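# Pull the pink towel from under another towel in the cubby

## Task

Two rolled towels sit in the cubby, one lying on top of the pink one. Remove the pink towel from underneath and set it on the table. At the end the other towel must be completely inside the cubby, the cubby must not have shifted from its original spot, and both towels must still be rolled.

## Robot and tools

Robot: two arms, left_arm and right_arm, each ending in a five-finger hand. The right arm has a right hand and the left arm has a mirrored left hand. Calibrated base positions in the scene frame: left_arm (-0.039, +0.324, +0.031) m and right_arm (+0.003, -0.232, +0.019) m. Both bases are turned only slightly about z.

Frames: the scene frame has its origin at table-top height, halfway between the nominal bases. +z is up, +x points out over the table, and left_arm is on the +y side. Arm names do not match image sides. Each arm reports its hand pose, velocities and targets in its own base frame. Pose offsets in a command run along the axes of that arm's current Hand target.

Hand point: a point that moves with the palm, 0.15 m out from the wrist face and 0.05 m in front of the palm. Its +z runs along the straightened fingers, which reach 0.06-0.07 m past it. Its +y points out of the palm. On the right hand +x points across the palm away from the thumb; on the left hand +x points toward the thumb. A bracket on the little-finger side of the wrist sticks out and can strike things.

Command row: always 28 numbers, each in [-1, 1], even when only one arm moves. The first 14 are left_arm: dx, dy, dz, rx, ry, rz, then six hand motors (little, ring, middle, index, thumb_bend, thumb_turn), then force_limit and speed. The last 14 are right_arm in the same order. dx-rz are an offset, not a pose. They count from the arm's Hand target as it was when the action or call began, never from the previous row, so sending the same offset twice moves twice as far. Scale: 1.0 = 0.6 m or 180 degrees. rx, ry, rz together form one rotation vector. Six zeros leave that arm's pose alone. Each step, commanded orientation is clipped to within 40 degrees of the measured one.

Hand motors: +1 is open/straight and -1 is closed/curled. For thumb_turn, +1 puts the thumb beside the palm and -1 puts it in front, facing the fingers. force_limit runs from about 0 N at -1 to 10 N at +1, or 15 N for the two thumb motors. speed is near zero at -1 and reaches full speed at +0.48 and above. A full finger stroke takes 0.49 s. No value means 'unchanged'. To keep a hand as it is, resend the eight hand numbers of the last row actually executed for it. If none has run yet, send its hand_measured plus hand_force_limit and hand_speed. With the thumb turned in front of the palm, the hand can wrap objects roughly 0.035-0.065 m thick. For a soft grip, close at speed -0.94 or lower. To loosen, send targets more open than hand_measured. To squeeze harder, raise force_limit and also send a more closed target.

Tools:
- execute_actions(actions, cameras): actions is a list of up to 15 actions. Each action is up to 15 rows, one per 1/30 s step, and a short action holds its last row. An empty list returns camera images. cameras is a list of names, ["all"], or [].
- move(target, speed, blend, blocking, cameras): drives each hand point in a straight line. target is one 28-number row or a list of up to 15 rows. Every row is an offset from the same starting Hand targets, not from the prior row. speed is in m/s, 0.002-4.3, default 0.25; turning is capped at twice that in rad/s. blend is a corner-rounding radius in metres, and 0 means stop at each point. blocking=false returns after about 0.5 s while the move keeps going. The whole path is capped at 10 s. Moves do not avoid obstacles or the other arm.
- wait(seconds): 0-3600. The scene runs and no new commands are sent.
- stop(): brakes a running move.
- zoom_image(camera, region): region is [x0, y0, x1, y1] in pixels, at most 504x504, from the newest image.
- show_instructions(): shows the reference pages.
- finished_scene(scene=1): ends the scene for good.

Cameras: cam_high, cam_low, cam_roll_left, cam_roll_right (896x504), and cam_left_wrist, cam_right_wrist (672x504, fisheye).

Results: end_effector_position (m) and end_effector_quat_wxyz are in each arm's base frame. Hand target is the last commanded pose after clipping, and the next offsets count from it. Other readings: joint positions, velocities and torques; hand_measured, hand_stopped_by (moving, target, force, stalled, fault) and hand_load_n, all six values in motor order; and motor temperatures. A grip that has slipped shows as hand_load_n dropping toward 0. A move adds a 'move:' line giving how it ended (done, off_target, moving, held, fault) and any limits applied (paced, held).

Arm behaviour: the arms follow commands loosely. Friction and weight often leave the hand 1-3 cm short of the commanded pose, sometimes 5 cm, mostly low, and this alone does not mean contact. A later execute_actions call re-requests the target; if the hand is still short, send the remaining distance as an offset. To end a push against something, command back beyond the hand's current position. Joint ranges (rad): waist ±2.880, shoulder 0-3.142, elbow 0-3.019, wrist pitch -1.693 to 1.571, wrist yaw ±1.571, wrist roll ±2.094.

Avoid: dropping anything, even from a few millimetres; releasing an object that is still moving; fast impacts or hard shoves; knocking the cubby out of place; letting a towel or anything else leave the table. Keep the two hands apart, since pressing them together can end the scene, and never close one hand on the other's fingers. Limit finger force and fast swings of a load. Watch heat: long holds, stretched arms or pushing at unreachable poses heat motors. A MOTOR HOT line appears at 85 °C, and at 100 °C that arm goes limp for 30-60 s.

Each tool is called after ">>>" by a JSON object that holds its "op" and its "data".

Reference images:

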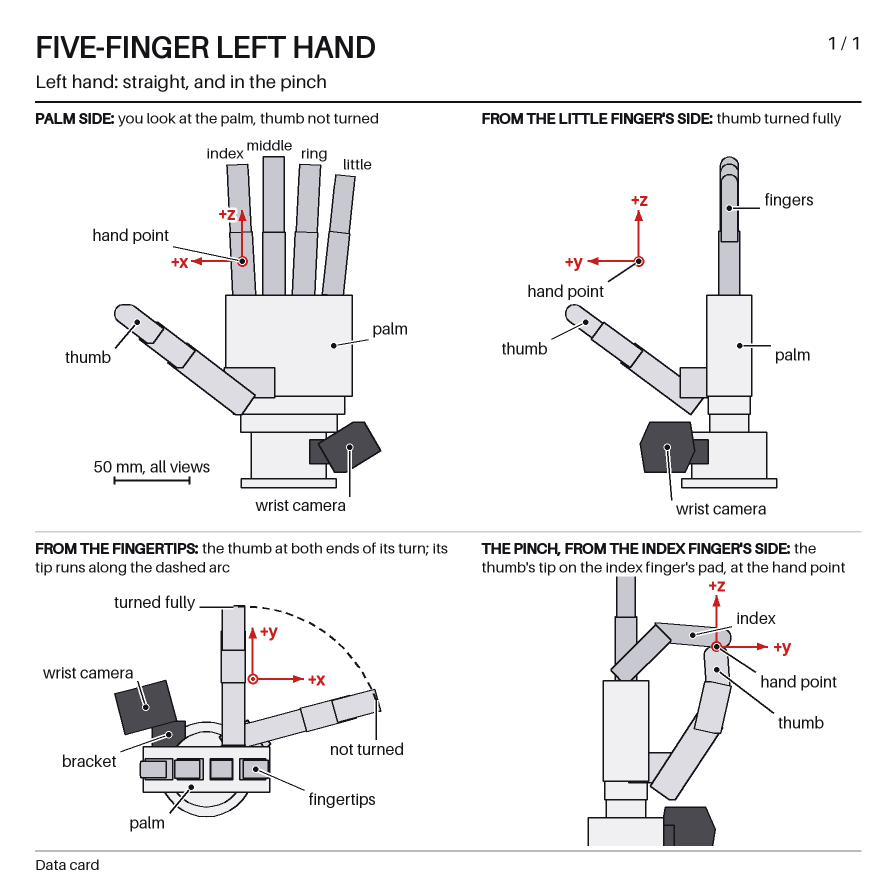

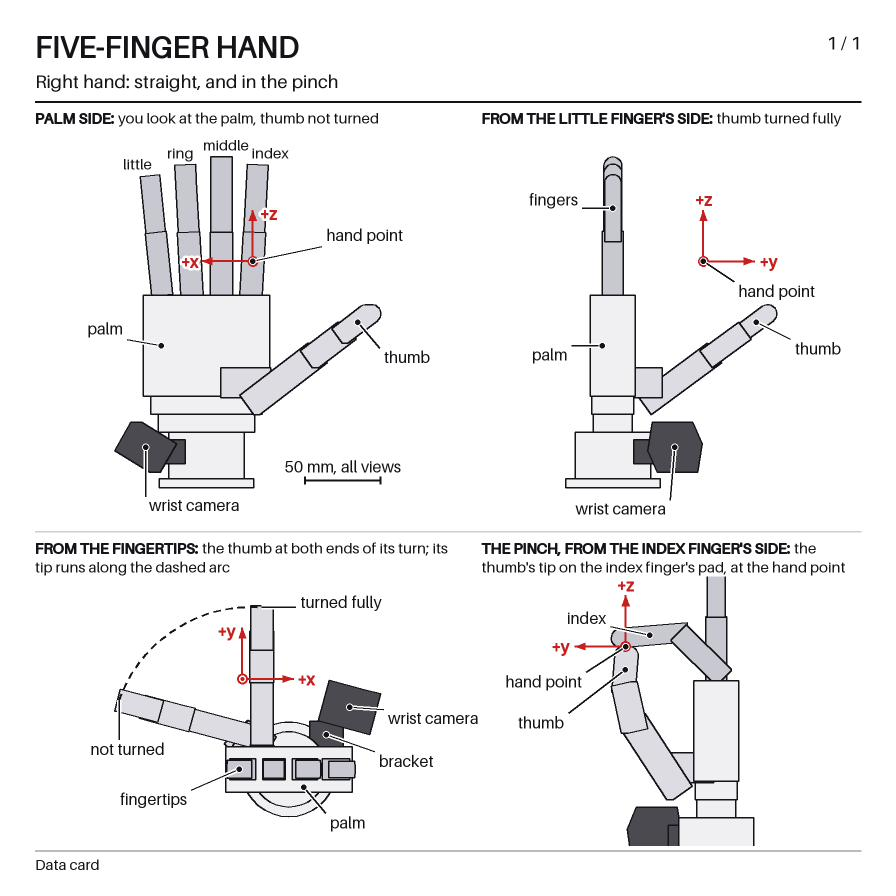

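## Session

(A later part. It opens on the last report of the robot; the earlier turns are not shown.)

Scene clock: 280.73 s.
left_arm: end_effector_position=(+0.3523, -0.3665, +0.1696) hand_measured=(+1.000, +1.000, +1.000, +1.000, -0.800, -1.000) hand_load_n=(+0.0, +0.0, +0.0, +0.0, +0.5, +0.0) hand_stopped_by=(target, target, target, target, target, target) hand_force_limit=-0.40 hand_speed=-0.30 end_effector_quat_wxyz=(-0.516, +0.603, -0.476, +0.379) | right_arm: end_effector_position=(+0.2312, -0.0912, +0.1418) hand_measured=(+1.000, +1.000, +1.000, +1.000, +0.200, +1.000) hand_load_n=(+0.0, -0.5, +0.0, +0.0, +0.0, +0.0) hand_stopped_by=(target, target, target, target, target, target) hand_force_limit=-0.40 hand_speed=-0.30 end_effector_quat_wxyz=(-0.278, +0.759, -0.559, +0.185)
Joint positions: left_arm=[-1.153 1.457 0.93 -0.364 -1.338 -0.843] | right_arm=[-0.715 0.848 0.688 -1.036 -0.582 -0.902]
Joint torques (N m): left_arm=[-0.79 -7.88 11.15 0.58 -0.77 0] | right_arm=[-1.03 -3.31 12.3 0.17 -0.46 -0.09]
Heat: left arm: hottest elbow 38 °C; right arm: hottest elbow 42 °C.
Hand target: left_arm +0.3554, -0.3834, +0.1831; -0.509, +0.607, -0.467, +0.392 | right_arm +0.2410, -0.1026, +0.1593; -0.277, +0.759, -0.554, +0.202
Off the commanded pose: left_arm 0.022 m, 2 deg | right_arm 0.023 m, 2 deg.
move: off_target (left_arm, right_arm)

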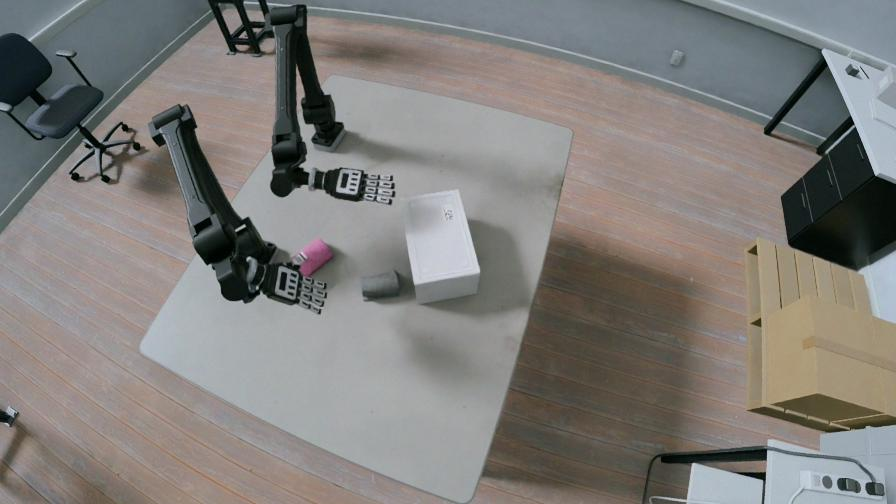

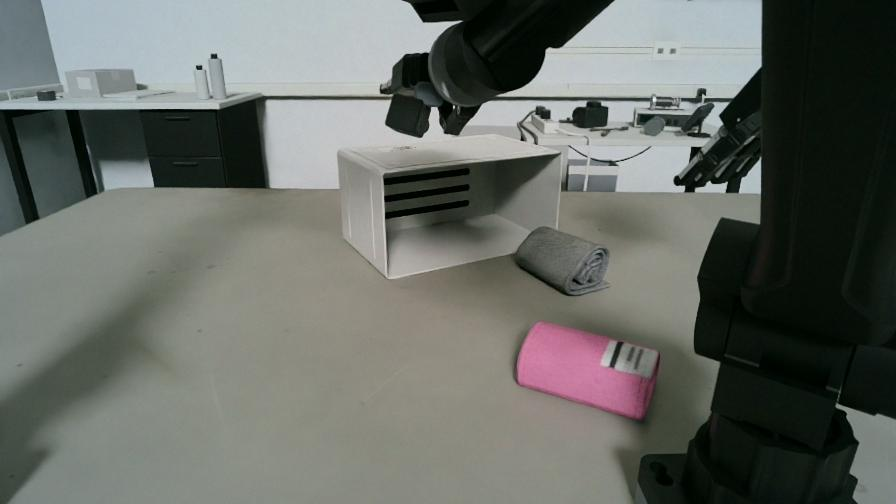

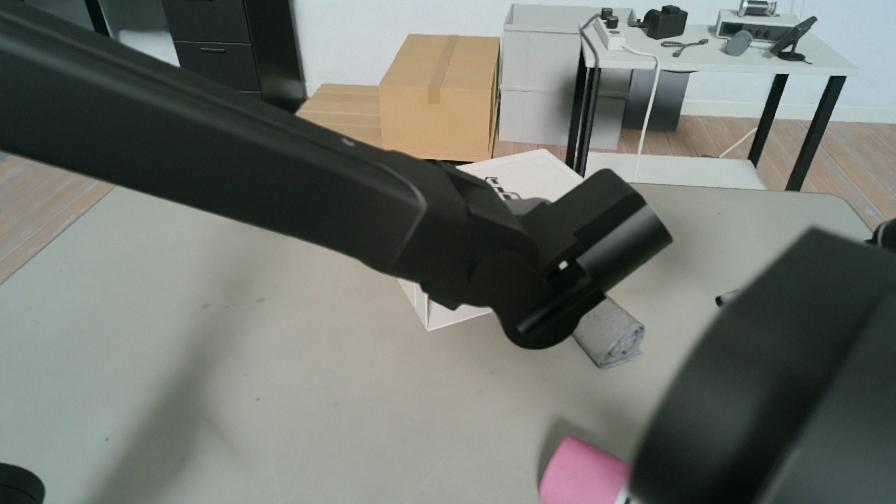

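>>> {"op": "move", "data": {"target": [0.0168,0.171,-0.0095,0.0333,0,0,1,1,1,1,-0.8,-1,-0.4,-0.3,0,0,0,0,0,0,1,1,1,1,0.2,1,-0.4,-0.3], "speed": 0.12, "cameras": ["cam_high","cam_roll_left","cam_left_wrist"]}}

>>> {"op": "zoom_image", "data": {"camera": "cam_high", "region": [320, 160, 500, 320]}}

Scene clock: 284.57 s.
left_arm: end_effector_position=(+0.3390, -0.3965, +0.0834) hand_measured=(+1.000, +1.000, +1.000, +1.000, -0.800, -1.000) hand_load_n=(+0.0, +0.0, -0.5, +0.0, +0.0, +0.0) hand_stopped_by=(target, target, target, target, target, target) hand_force_limit=-0.40 hand_speed=-0.30 end_effector_quat_wxyz=(+0.542, -0.583, +0.444, -0.412) | right_arm: end_effector_position=(+0.2312, -0.0912, +0.1418) hand_measured=(+1.000, +1.000, +1.000, +1.000, +0.200, +1.000) hand_load_n=(+0.0, +0.0, +0.0, +0.0, +0.0, +0.0) hand_stopped_by=(target, target, target, target, target, target) hand_force_limit=-0.40 hand_speed=-0.30 end_effector_quat_wxyz=(-0.278, +0.759, -0.559, +0.185)
Joint positions: left_arm=[-1.228 1.701 0.853 0.052 -1.467 -0.793] | right_arm=[-0.715 0.848 0.688 -1.036 -0.582 -0.902]
Joint torques (N m): left_arm=[-0.91 -9.99 5.49 1.29 -0.69 0.18] | right_arm=[-1.08 -3.49 12.31 0.17 -0.46 -0.1]
Heat: left arm: hottest elbow 38 °C; right arm: hottest elbow 42 °C.
Hand target: left_arm +0.3352, -0.3990, +0.0830; +0.540, -0.580, +0.446, -0.416 | right_arm +0.2410, -0.1026, +0.1593; -0.277, +0.759, -0.554, +0.202
Off the commanded pose: left_arm 0.005 m, 1 deg | right_arm 0.023 m, 2 deg.
move: done

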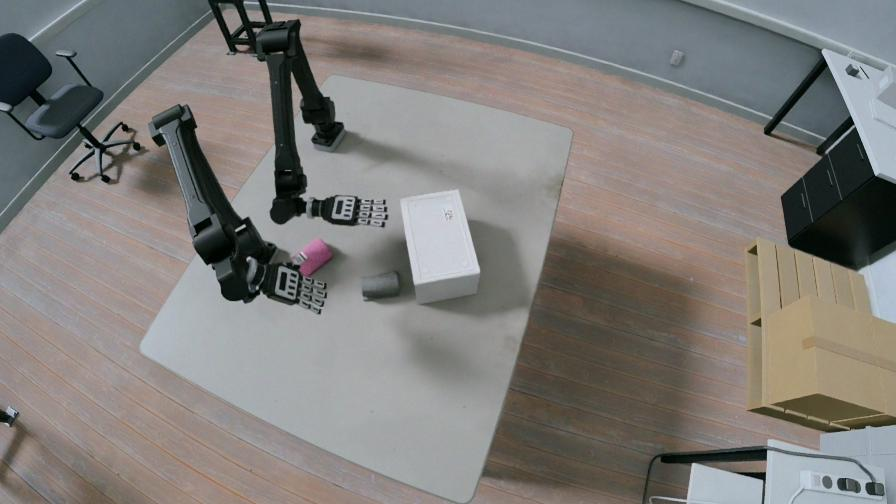

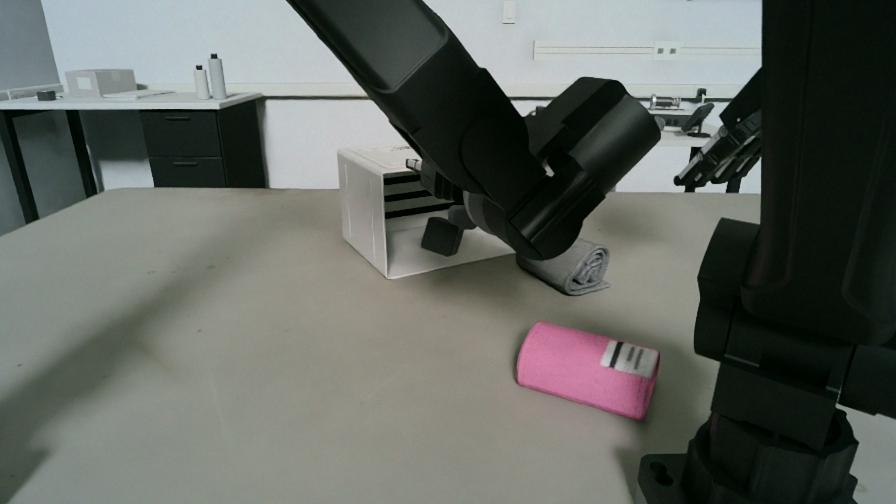

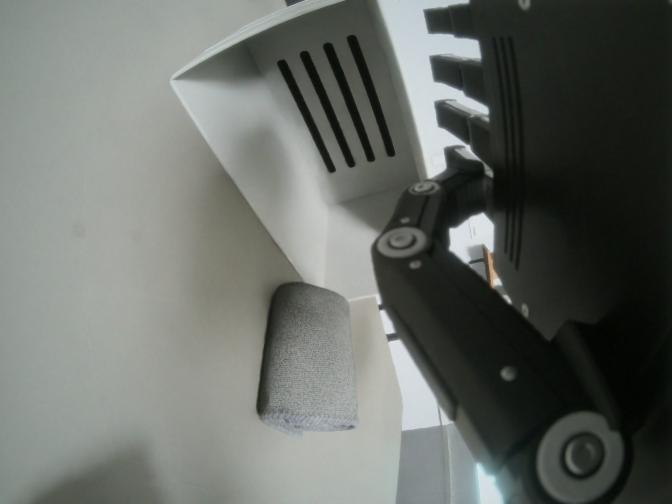

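Scaled by 2.800 from the camera's image (finer frame: 1280x720).

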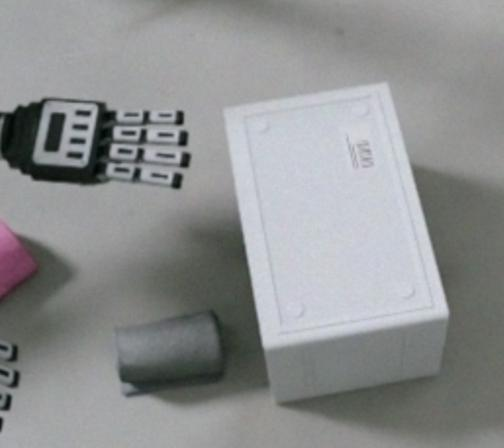

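>>> {"op": "move", "data": {"target": [0,0.1297,0.0091,0,0,0,1,1,1,1,-0.8,-1,-0.4,-0.3,0,0,0,0,0,0,1,1,1,1,0.2,1,-0.4,-0.3], "speed": 0.1, "cameras": ["cam_high","cam_roll_left","cam_left_wrist","cam_roll_right"]}}

>>> {"op": "zoom_image", "data": {"camera": "cam_high", "region": [320, 160, 500, 320]}}

Scene clock: 286.47 s.
left_arm: end_effector_position=(+0.3397, -0.3983, +0.0085) hand_measured=(+1.000, +1.000, +1.000, +1.000, -0.800, -1.000) hand_load_n=(+0.0, +0.0, +0.0, +0.0, +0.5, +0.0) hand_stopped_by=(target, target, target, target, target, target) hand_force_limit=-0.40 hand_speed=-0.30 end_effector_quat_wxyz=(+0.540, -0.584, +0.441, -0.415) | right_arm: end_effector_position=(+0.2312, -0.0912, +0.1418) hand_measured=(+1.000, +1.000, +1.000, +1.000, +0.200, +1.000) hand_load_n=(+0.0, +0.0, +0.0, +0.0, +0.0, -0.5) hand_stopped_by=(target, target, target, target, target, target) hand_force_limit=-0.40 hand_speed=-0.30 end_effector_quat_wxyz=(-0.278, +0.759, -0.559, +0.185)
Joint positions: left_arm=[-1.228 1.892 0.829 0.283 -1.467 -0.785] | right_arm=[-0.715 0.848 0.688 -1.036 -0.582 -0.902]
Joint torques (N m): left_arm=[-0.67 -10.64 3.92 1.39 -0.67 0.18] | right_arm=[-0.79 -3.55 12.31 0.25 -0.46 -0.09]
Heat: left arm: hottest elbow 38 °C; right arm: hottest elbow 42 °C.
Hand target: left_arm +0.3351, -0.3990, +0.0050; +0.540, -0.580, +0.446, -0.416 | right_arm +0.2410, -0.1026, +0.1593; -0.277, +0.759, -0.554, +0.202
Off the commanded pose: left_arm 0.006 m, 1 deg | right_arm 0.023 m, 2 deg.
move: done
Images, in order (width x height): cam_high 896x504, cam_roll_left 896x504, cam_roll_right 896x504, cam_left_wrist 672x504.

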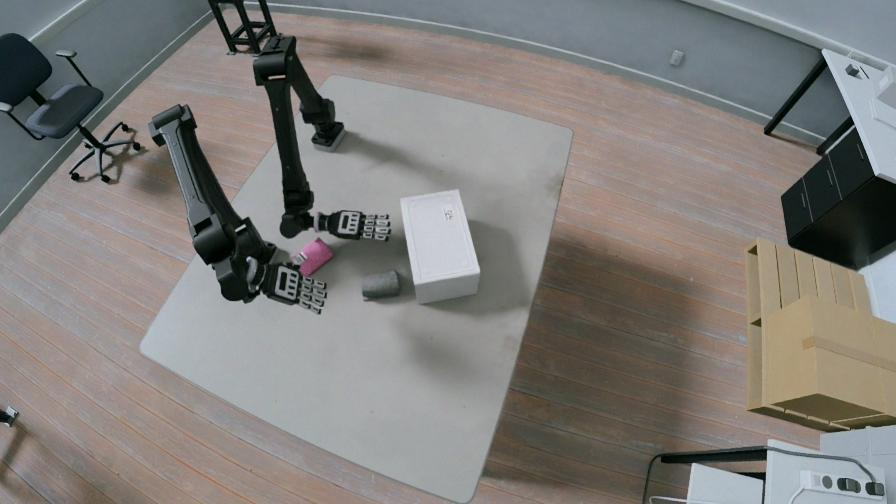

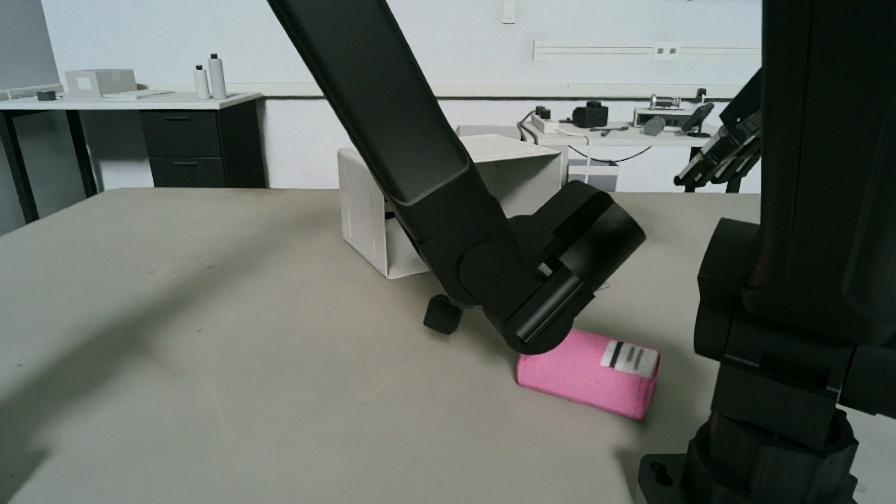

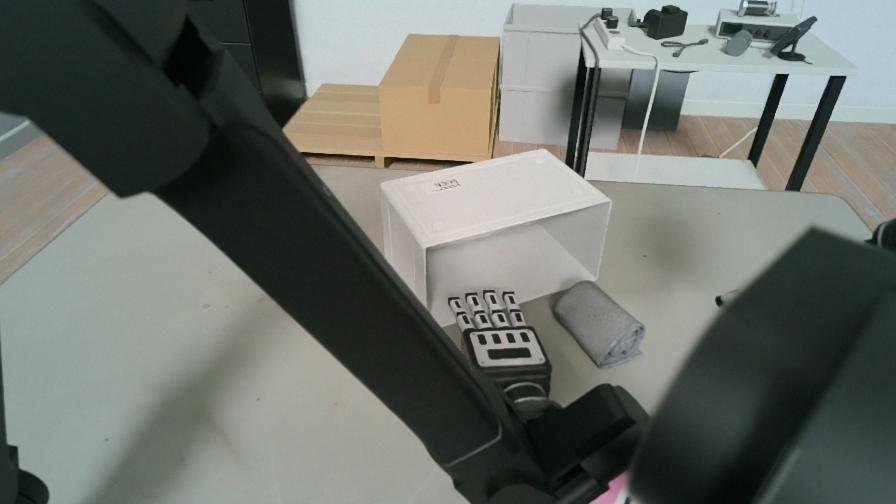

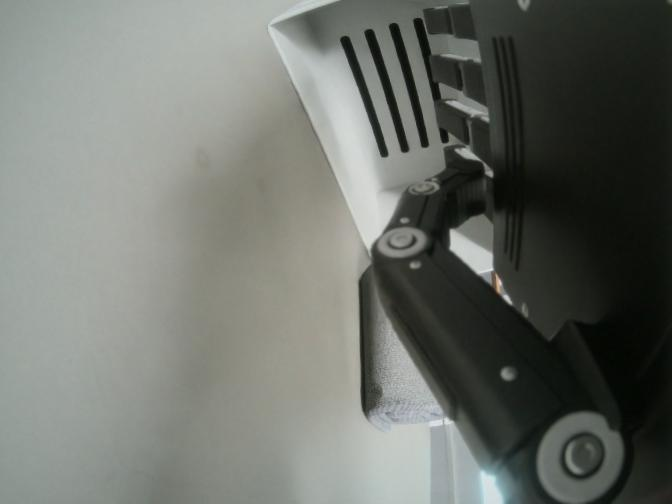

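Scaled by 2.800 from the camera's image (finer frame: 1280x720).

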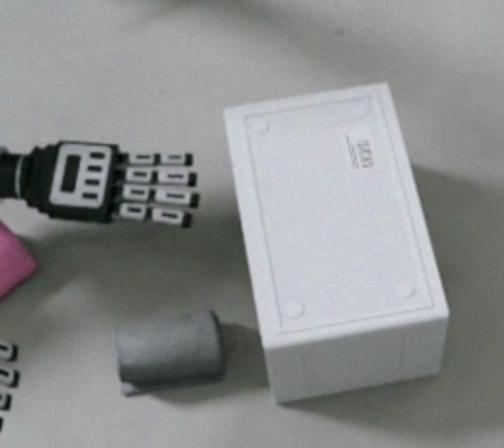

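>>> {"op": "move", "data": {"target": [[0.0147,-0.0018,0.0267,0,-0.0443,-0.0031,1,1,1,1,-0.8,-1,-0.4,-0.3,0,0,0,0,0,0,1,1,1,1,0.2,1,-0.4,-0.3],[-0.0357,-0.0153,0.2198,0,-0.0443,-0.0031,1,1,1,1,-0.8,-1,-0.4,-0.3,0,0,0,0,0,0,1,1,1,1,0.2,1,-0.4,-0.3]], "speed": [0.1,0.1], "cameras": ["cam_high","cam_roll_left","cam_left_wrist","cam_roll_right"]}}

>>> {"op": "zoom_image", "data": {"camera": "cam_high", "region": [320, 160, 500, 320]}}

>>> {"op": "zoom_image", "data": {"camera": "cam_roll_right", "region": [350, 140, 650, 380]}}

Scene clock: 291.93 s.
left_arm: end_effector_position=(+0.4579, -0.3474, +0.0114) hand_measured=(+1.000, +1.000, +1.000, +1.000, -0.800, -1.000) hand_load_n=(+0.0, +0.0, +0.0, +0.0, +0.0, +0.0) hand_stopped_by=(target, target, target, target, target, target) hand_force_limit=-0.40 hand_speed=-0.30 end_effector_quat_wxyz=(+0.566, -0.612, +0.402, -0.380) | right_arm: end_effector_position=(+0.2312, -0.0912, +0.1418) hand_measured=(+1.000, +1.000, +1.000, +1.000, +0.200, +1.000) hand_load_n=(+0.0, +0.0, +0.0, +0.0, +0.0, -0.5) hand_stopped_by=(target, target, target, target, target, target) hand_force_limit=-0.40 hand_speed=-0.30 end_effector_quat_wxyz=(-0.278, +0.759, -0.559, +0.185)
Joint positions: left_arm=[-0.965 1.982 0.875 0.777 -1.352 -0.333] | right_arm=[-0.715 0.848 0.688 -1.036 -0.582 -0.902]
Joint torques (N m): left_arm=[0.38 -11.22 3.97 1.72 -0.2 0.2] | right_arm=[-0.91 -3.49 12.33 0.2 -0.47 -0.1]
Heat: left arm: hottest elbow 37 °C; right arm: hottest elbow 43 °C.
Hand target: left_arm +0.4574, -0.3444, +0.0049; +0.568, -0.609, +0.405, -0.377 | right_arm +0.2410, -0.1026, +0.1593; -0.277, +0.759, -0.554, +0.202
Off the commanded pose: left_arm 0.007 m, 1 deg | right_arm 0.023 m, 2 deg.
move: done
Images, in order (width x height): cam_high 896x504, cam_roll_left 896x504, cam_roll_right 896x504, cam_left_wrist 672x504.

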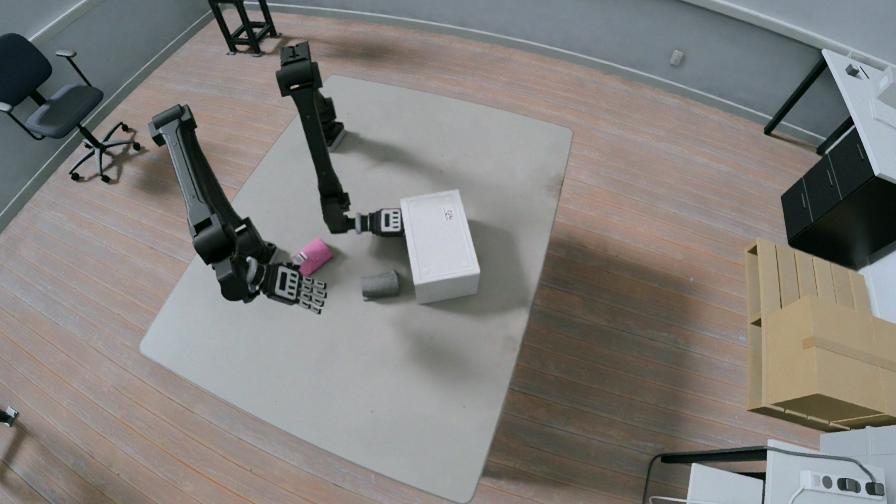

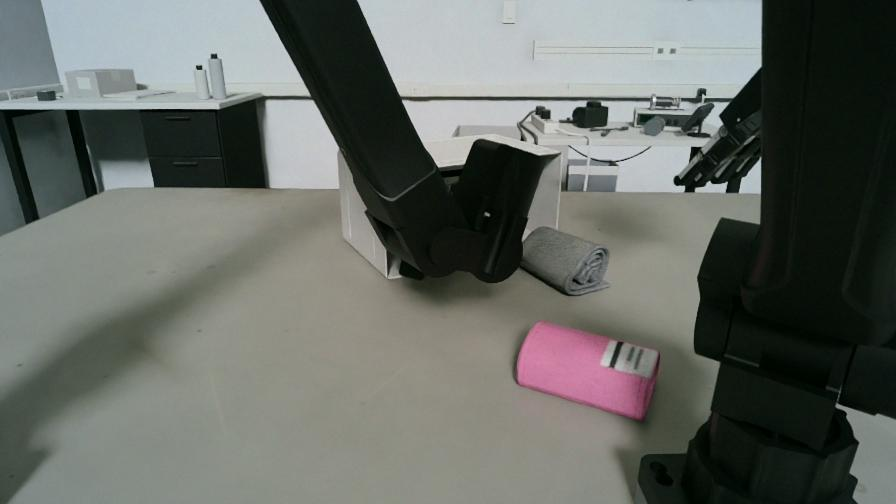

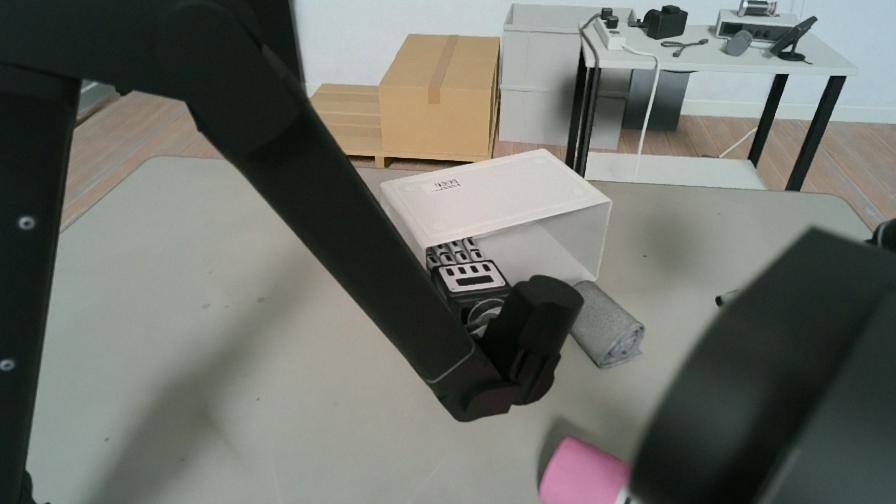

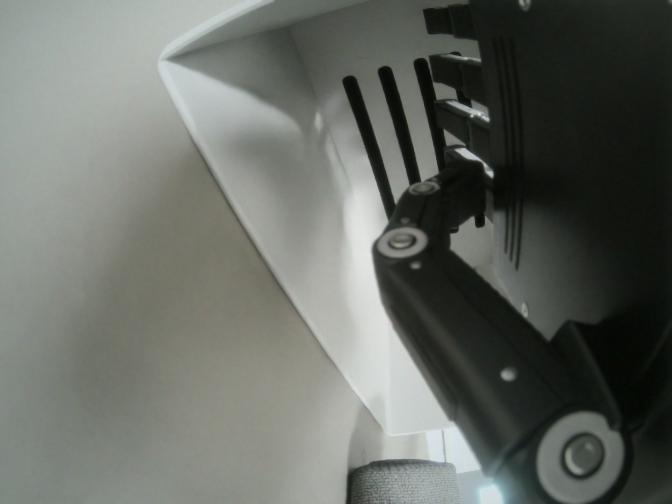

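Scaled by 2.800 from the camera's image (finer frame: 1280x720).

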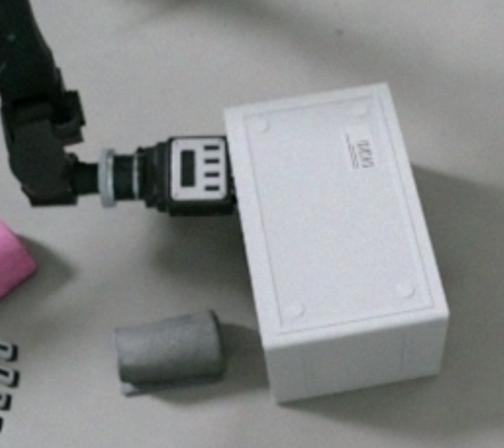

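Scaled by 1.680 from the camera's image (finer frame: 1280x720).

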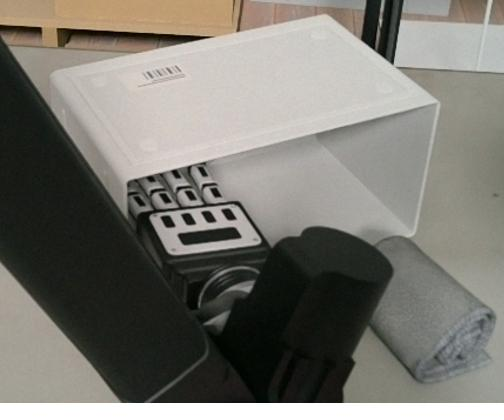

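>>> {"op": "move", "data": {"target": [-0.0142,-0.002,0.1245,0,0,0,1,1,1,1,-0.8,-1,-0.4,-0.3,0,0,0,0,0,0,1,1,1,1,0.2,1,-0.4,-0.3], "speed": 0.06, "cameras": ["cam_high","cam_left_wrist","cam_roll_right"]}}

>>> {"op": "zoom_image", "data": {"camera": "cam_high", "region": [320, 160, 500, 320]}}

>>> {"op": "zoom_image", "data": {"camera": "cam_roll_right", "region": [350, 140, 650, 380]}}

Scene clock: 294.20 s.
left_arm: end_effector_position=(+0.5123, -0.3048, -0.0026) hand_measured=(+1.000, +1.000, +1.000, +1.000, -0.800, -1.000) hand_load_n=(+0.0, +0.0, +0.0, +0.0, +0.0, +0.0) hand_stopped_by=(target, target, target, target, target, target) hand_force_limit=-0.40 hand_speed=-0.30 end_effector_quat_wxyz=(+0.567, -0.607, +0.414, -0.372) | right_arm: end_effector_position=(+0.2312, -0.0912, +0.1418) hand_measured=(+1.000, +1.000, +1.000, +1.000, +0.200, +1.000) hand_load_n=(+0.0, -0.5, +0.0, +0.0, +0.0, +0.0) hand_stopped_by=(target, target, target, target, target, target) hand_force_limit=-0.40 hand_speed=-0.30 end_effector_quat_wxyz=(-0.278, +0.759, -0.559, +0.185)
Joint positions: left_arm=[-0.818 2.031 0.879 0.927 -1.202 -0.194] | right_arm=[-0.715 0.848 0.688 -1.036 -0.582 -0.902]
Joint torques (N m): left_arm=[1.14 -11.58 6.34 1.85 -0.13 0.18] | right_arm=[-0.97 -3.19 12.27 0.23 -0.48 -0.09]
Heat: left arm: hottest elbow 37 °C; right arm: hottest elbow 43 °C.
Hand target: left_arm +0.5228, -0.3075, +0.0009; +0.568, -0.609, +0.405, -0.377 | right_arm +0.2410, -0.1026, +0.1593; -0.277, +0.759, -0.554, +0.202
Off the commanded pose: left_arm 0.011 m, 1 deg | right_arm 0.023 m, 2 deg.
move: off_target (left_arm)
Images, in order (width x height): cam_high 896x504, cam_roll_right 896x504, cam_left_wrist 672x504.

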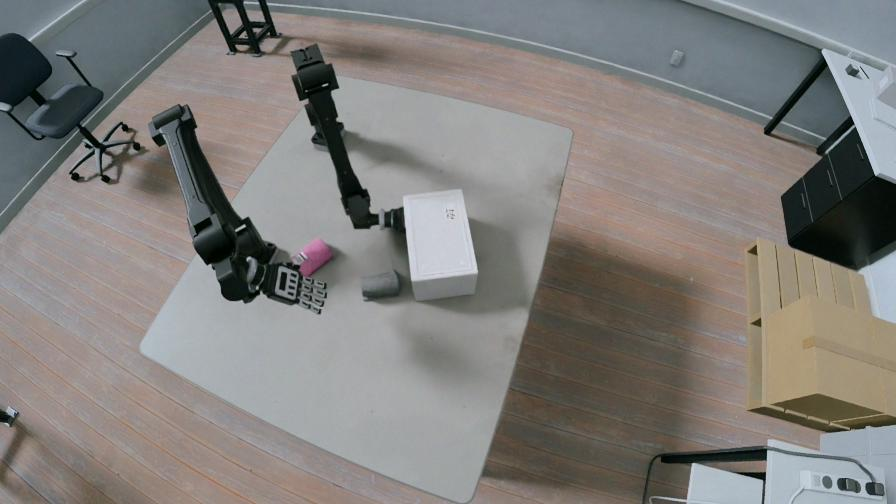

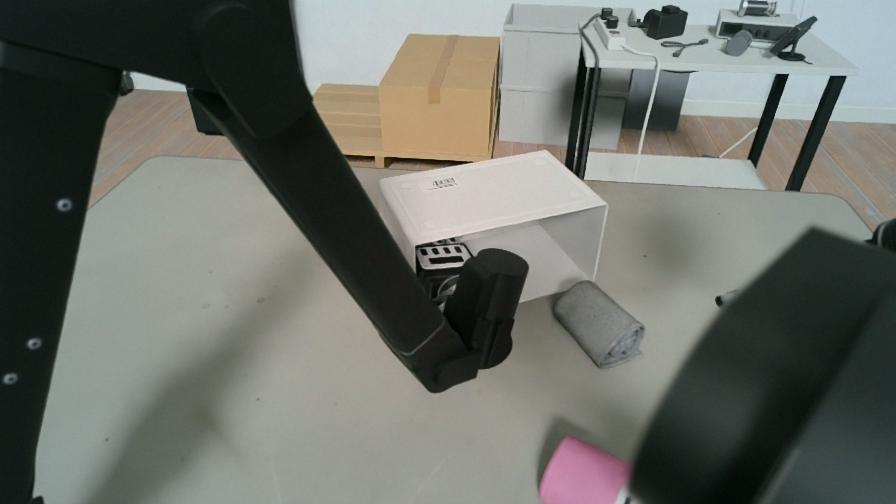

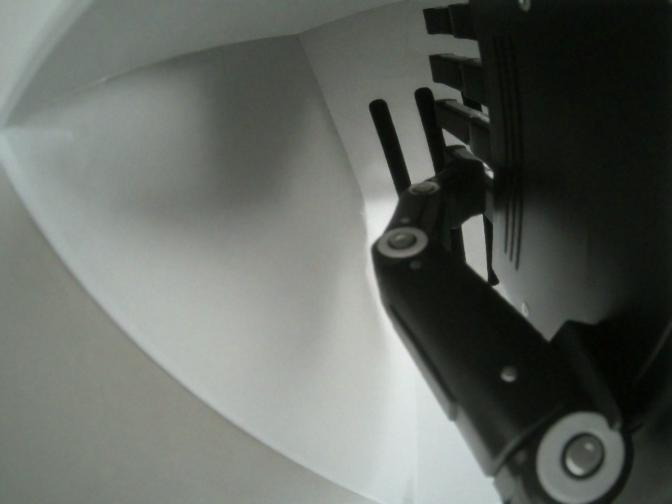

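Scaled by 2.800 from the camera's image (finer frame: 1280x720).

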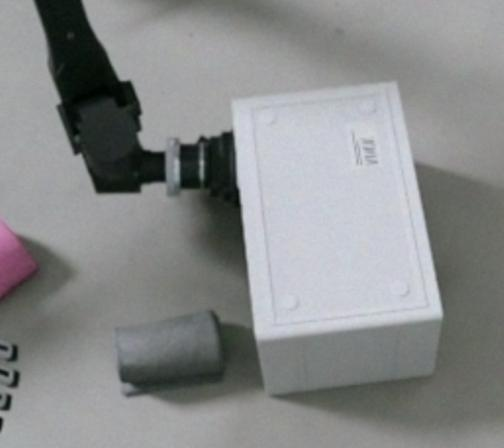

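Scaled by 1.680 from the camera's image (finer frame: 1280x720).

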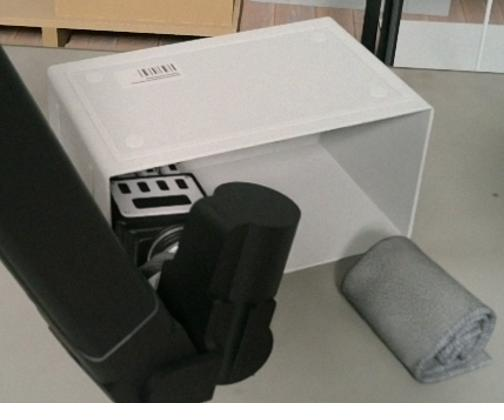

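>>> {"op": "move", "data": {"target": [0.035,-0.0033,0.0485,0,0.0333,0.0023,1,1,1,1,-0.8,-1,-0.4,-0.3,0,0,0,0,0,0,1,1,1,1,0.2,1,-0.4,-0.3], "speed": 0.05, "cameras": ["cam_high","cam_left_wrist","cam_roll_right"]}}

>>> {"op": "zoom_image", "data": {"camera": "cam_high", "region": [320, 160, 500, 320]}}

Scene clock: 296.30 s.
left_arm: end_effector_position=(+0.5442, -0.3149, -0.0041) hand_measured=(+1.000, +1.000, +1.000, +1.000, -0.800, -1.000) hand_load_n=(+0.0, +0.0, +0.0, +0.0, +0.0, +0.0) hand_stopped_by=(target, target, target, target, target, target) hand_force_limit=-0.40 hand_speed=-0.30 end_effector_quat_wxyz=(+0.545, -0.585, +0.448, -0.400) | right_arm: end_effector_position=(+0.2312, -0.0912, +0.1418) hand_measured=(+1.000, +1.000, +1.000, +1.000, +0.200, +1.000) hand_load_n=(+0.0, +0.0, +0.0, +0.0, +0.0, +0.0) hand_stopped_by=(target, target, target, target, target, target) hand_force_limit=-0.40 hand_speed=-0.30 end_effector_quat_wxyz=(-0.278, +0.759, -0.559, +0.185)
Joint positions: left_arm=[-0.761 2.058 0.916 0.97 -1.039 -0.129] | right_arm=[-0.715 0.848 0.688 -1.036 -0.582 -0.902]
Joint torques (N m): left_arm=[1.44 -11.99 6.86 2 -0.03 0.16] | right_arm=[-0.85 -3.43 12.29 0.23 -0.47 -0.11]
Heat: left arm: hottest elbow 37 °C; right arm: hottest elbow 43 °C.
Hand target: left_arm +0.5578, -0.3156, +0.0008; +0.548, -0.587, +0.436, -0.406 | right_arm +0.2410, -0.1026, +0.1593; -0.277, +0.759, -0.554, +0.202
Off the commanded pose: left_arm 0.015 m, 2 deg | right_arm 0.023 m, 2 deg.
move: off_target (left_arm)
Images, in order (width x height): cam_high 896x504, cam_roll_right 896x504, cam_left_wrist 672x504.

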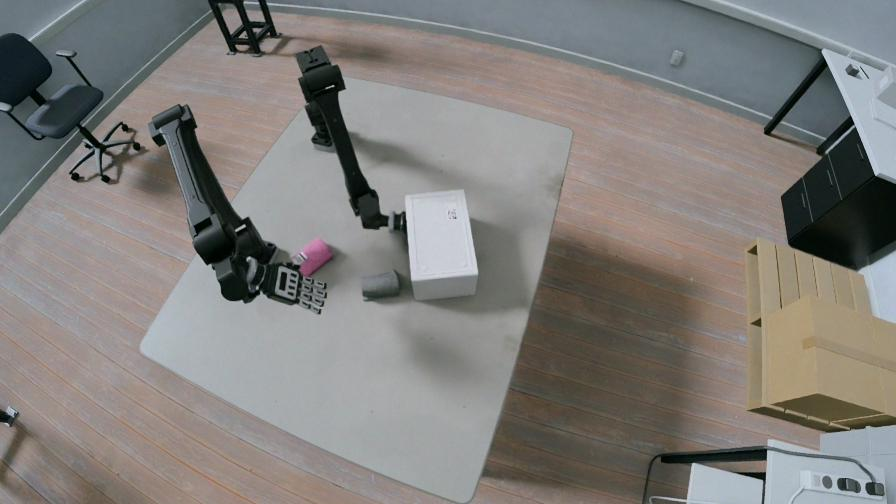

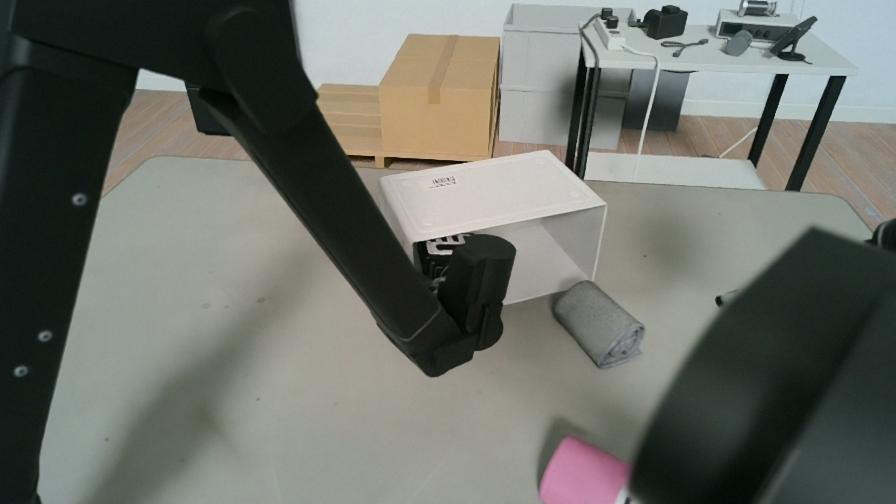

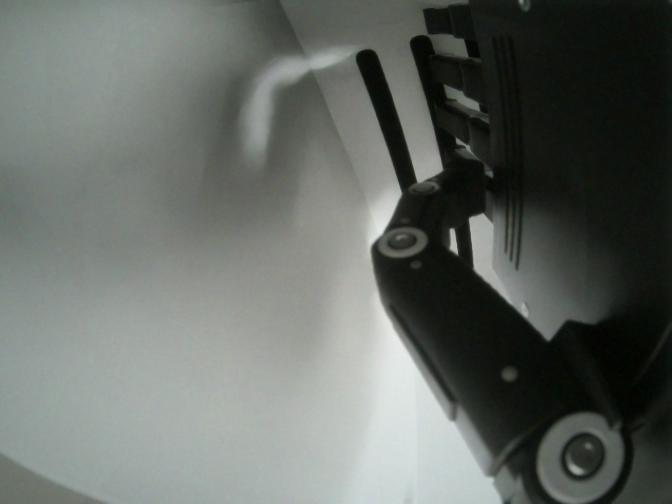

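Scaled by 2.800 from the camera's image (finer frame: 1280x720).

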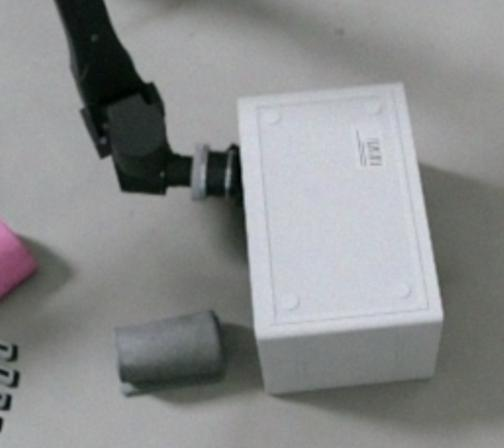

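>>> {"op": "move", "data": {"target": [0.0193,-0.0045,0.0637,0,0.0222,0.0015,1,1,1,1,-0.8,-1,-0.4,-0.3,0,0,0,0,0,0,1,1,1,1,0.2,1,-0.4,-0.3], "speed": 0.05, "cameras": ["cam_high","cam_left_wrist"]}}

>>> {"op": "zoom_image", "data": {"camera": "cam_high", "region": [320, 160, 500, 320]}}

Scene clock: 297.73 s.
left_arm: end_effector_position=(+0.5845, -0.3164, -0.0032) hand_measured=(+1.000, +1.000, +1.000, +1.000, -0.800, -1.000) hand_load_n=(+0.0, +0.0, +0.0, +0.0, +0.0, +0.0) hand_stopped_by=(target, target, target, target, target, target) hand_force_limit=-0.40 hand_speed=-0.30 end_effector_quat_wxyz=(+0.528, -0.571, +0.466, -0.422) | right_arm: end_effector_position=(+0.2312, -0.0912, +0.1418) hand_measured=(+1.000, +1.000, +1.000, +1.000, +0.200, +1.000) hand_load_n=(+0.0, +0.0, +0.0, +0.0, +0.0, +0.0) hand_stopped_by=(target, target, target, target, target, target) hand_force_limit=-0.40 hand_speed=-0.30 end_effector_quat_wxyz=(-0.278, +0.759, -0.559, +0.185)
Joint positions: left_arm=[-0.691 2.088 0.979 0.971 -0.899 -0.098] | right_arm=[-0.715 0.848 0.688 -1.036 -0.582 -0.902]
Joint torques (N m): left_arm=[1.38 -12.69 7.2 1.78 -0.05 0.2] | right_arm=[-0.91 -3.31 12.4 0.17 -0.45 -0.11]
Heat: left arm: hottest elbow 37 °C; right arm: hottest elbow 43 °C.
Hand target: left_arm +0.5979, -0.3156, +0.0007; +0.533, -0.572, +0.456, -0.425 | right_arm +0.2410, -0.1026, +0.1593; -0.277, +0.759, -0.554, +0.202
Off the commanded pose: left_arm 0.014 m, 1 deg | right_arm 0.023 m, 2 deg.
move: off_target (left_arm)

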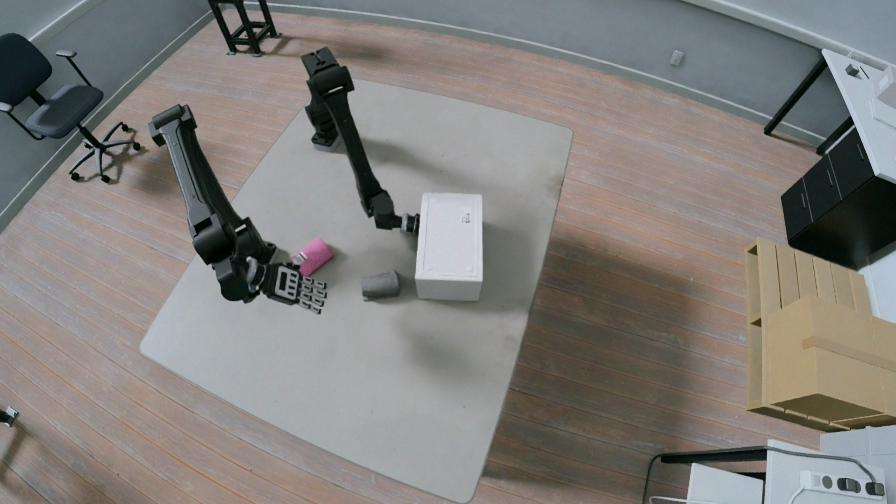

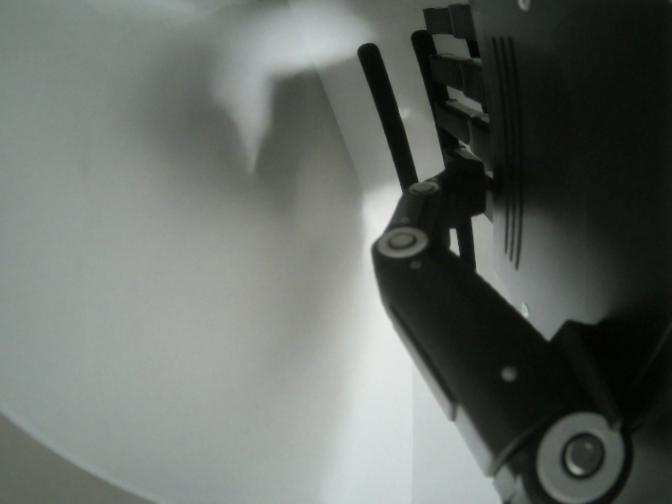

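Scaled by 2.800 from the camera's image (finer frame: 1280x720).

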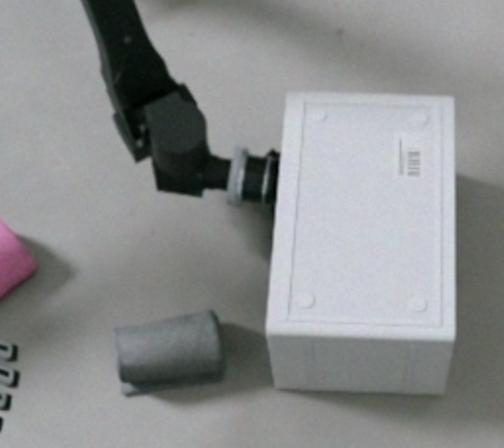

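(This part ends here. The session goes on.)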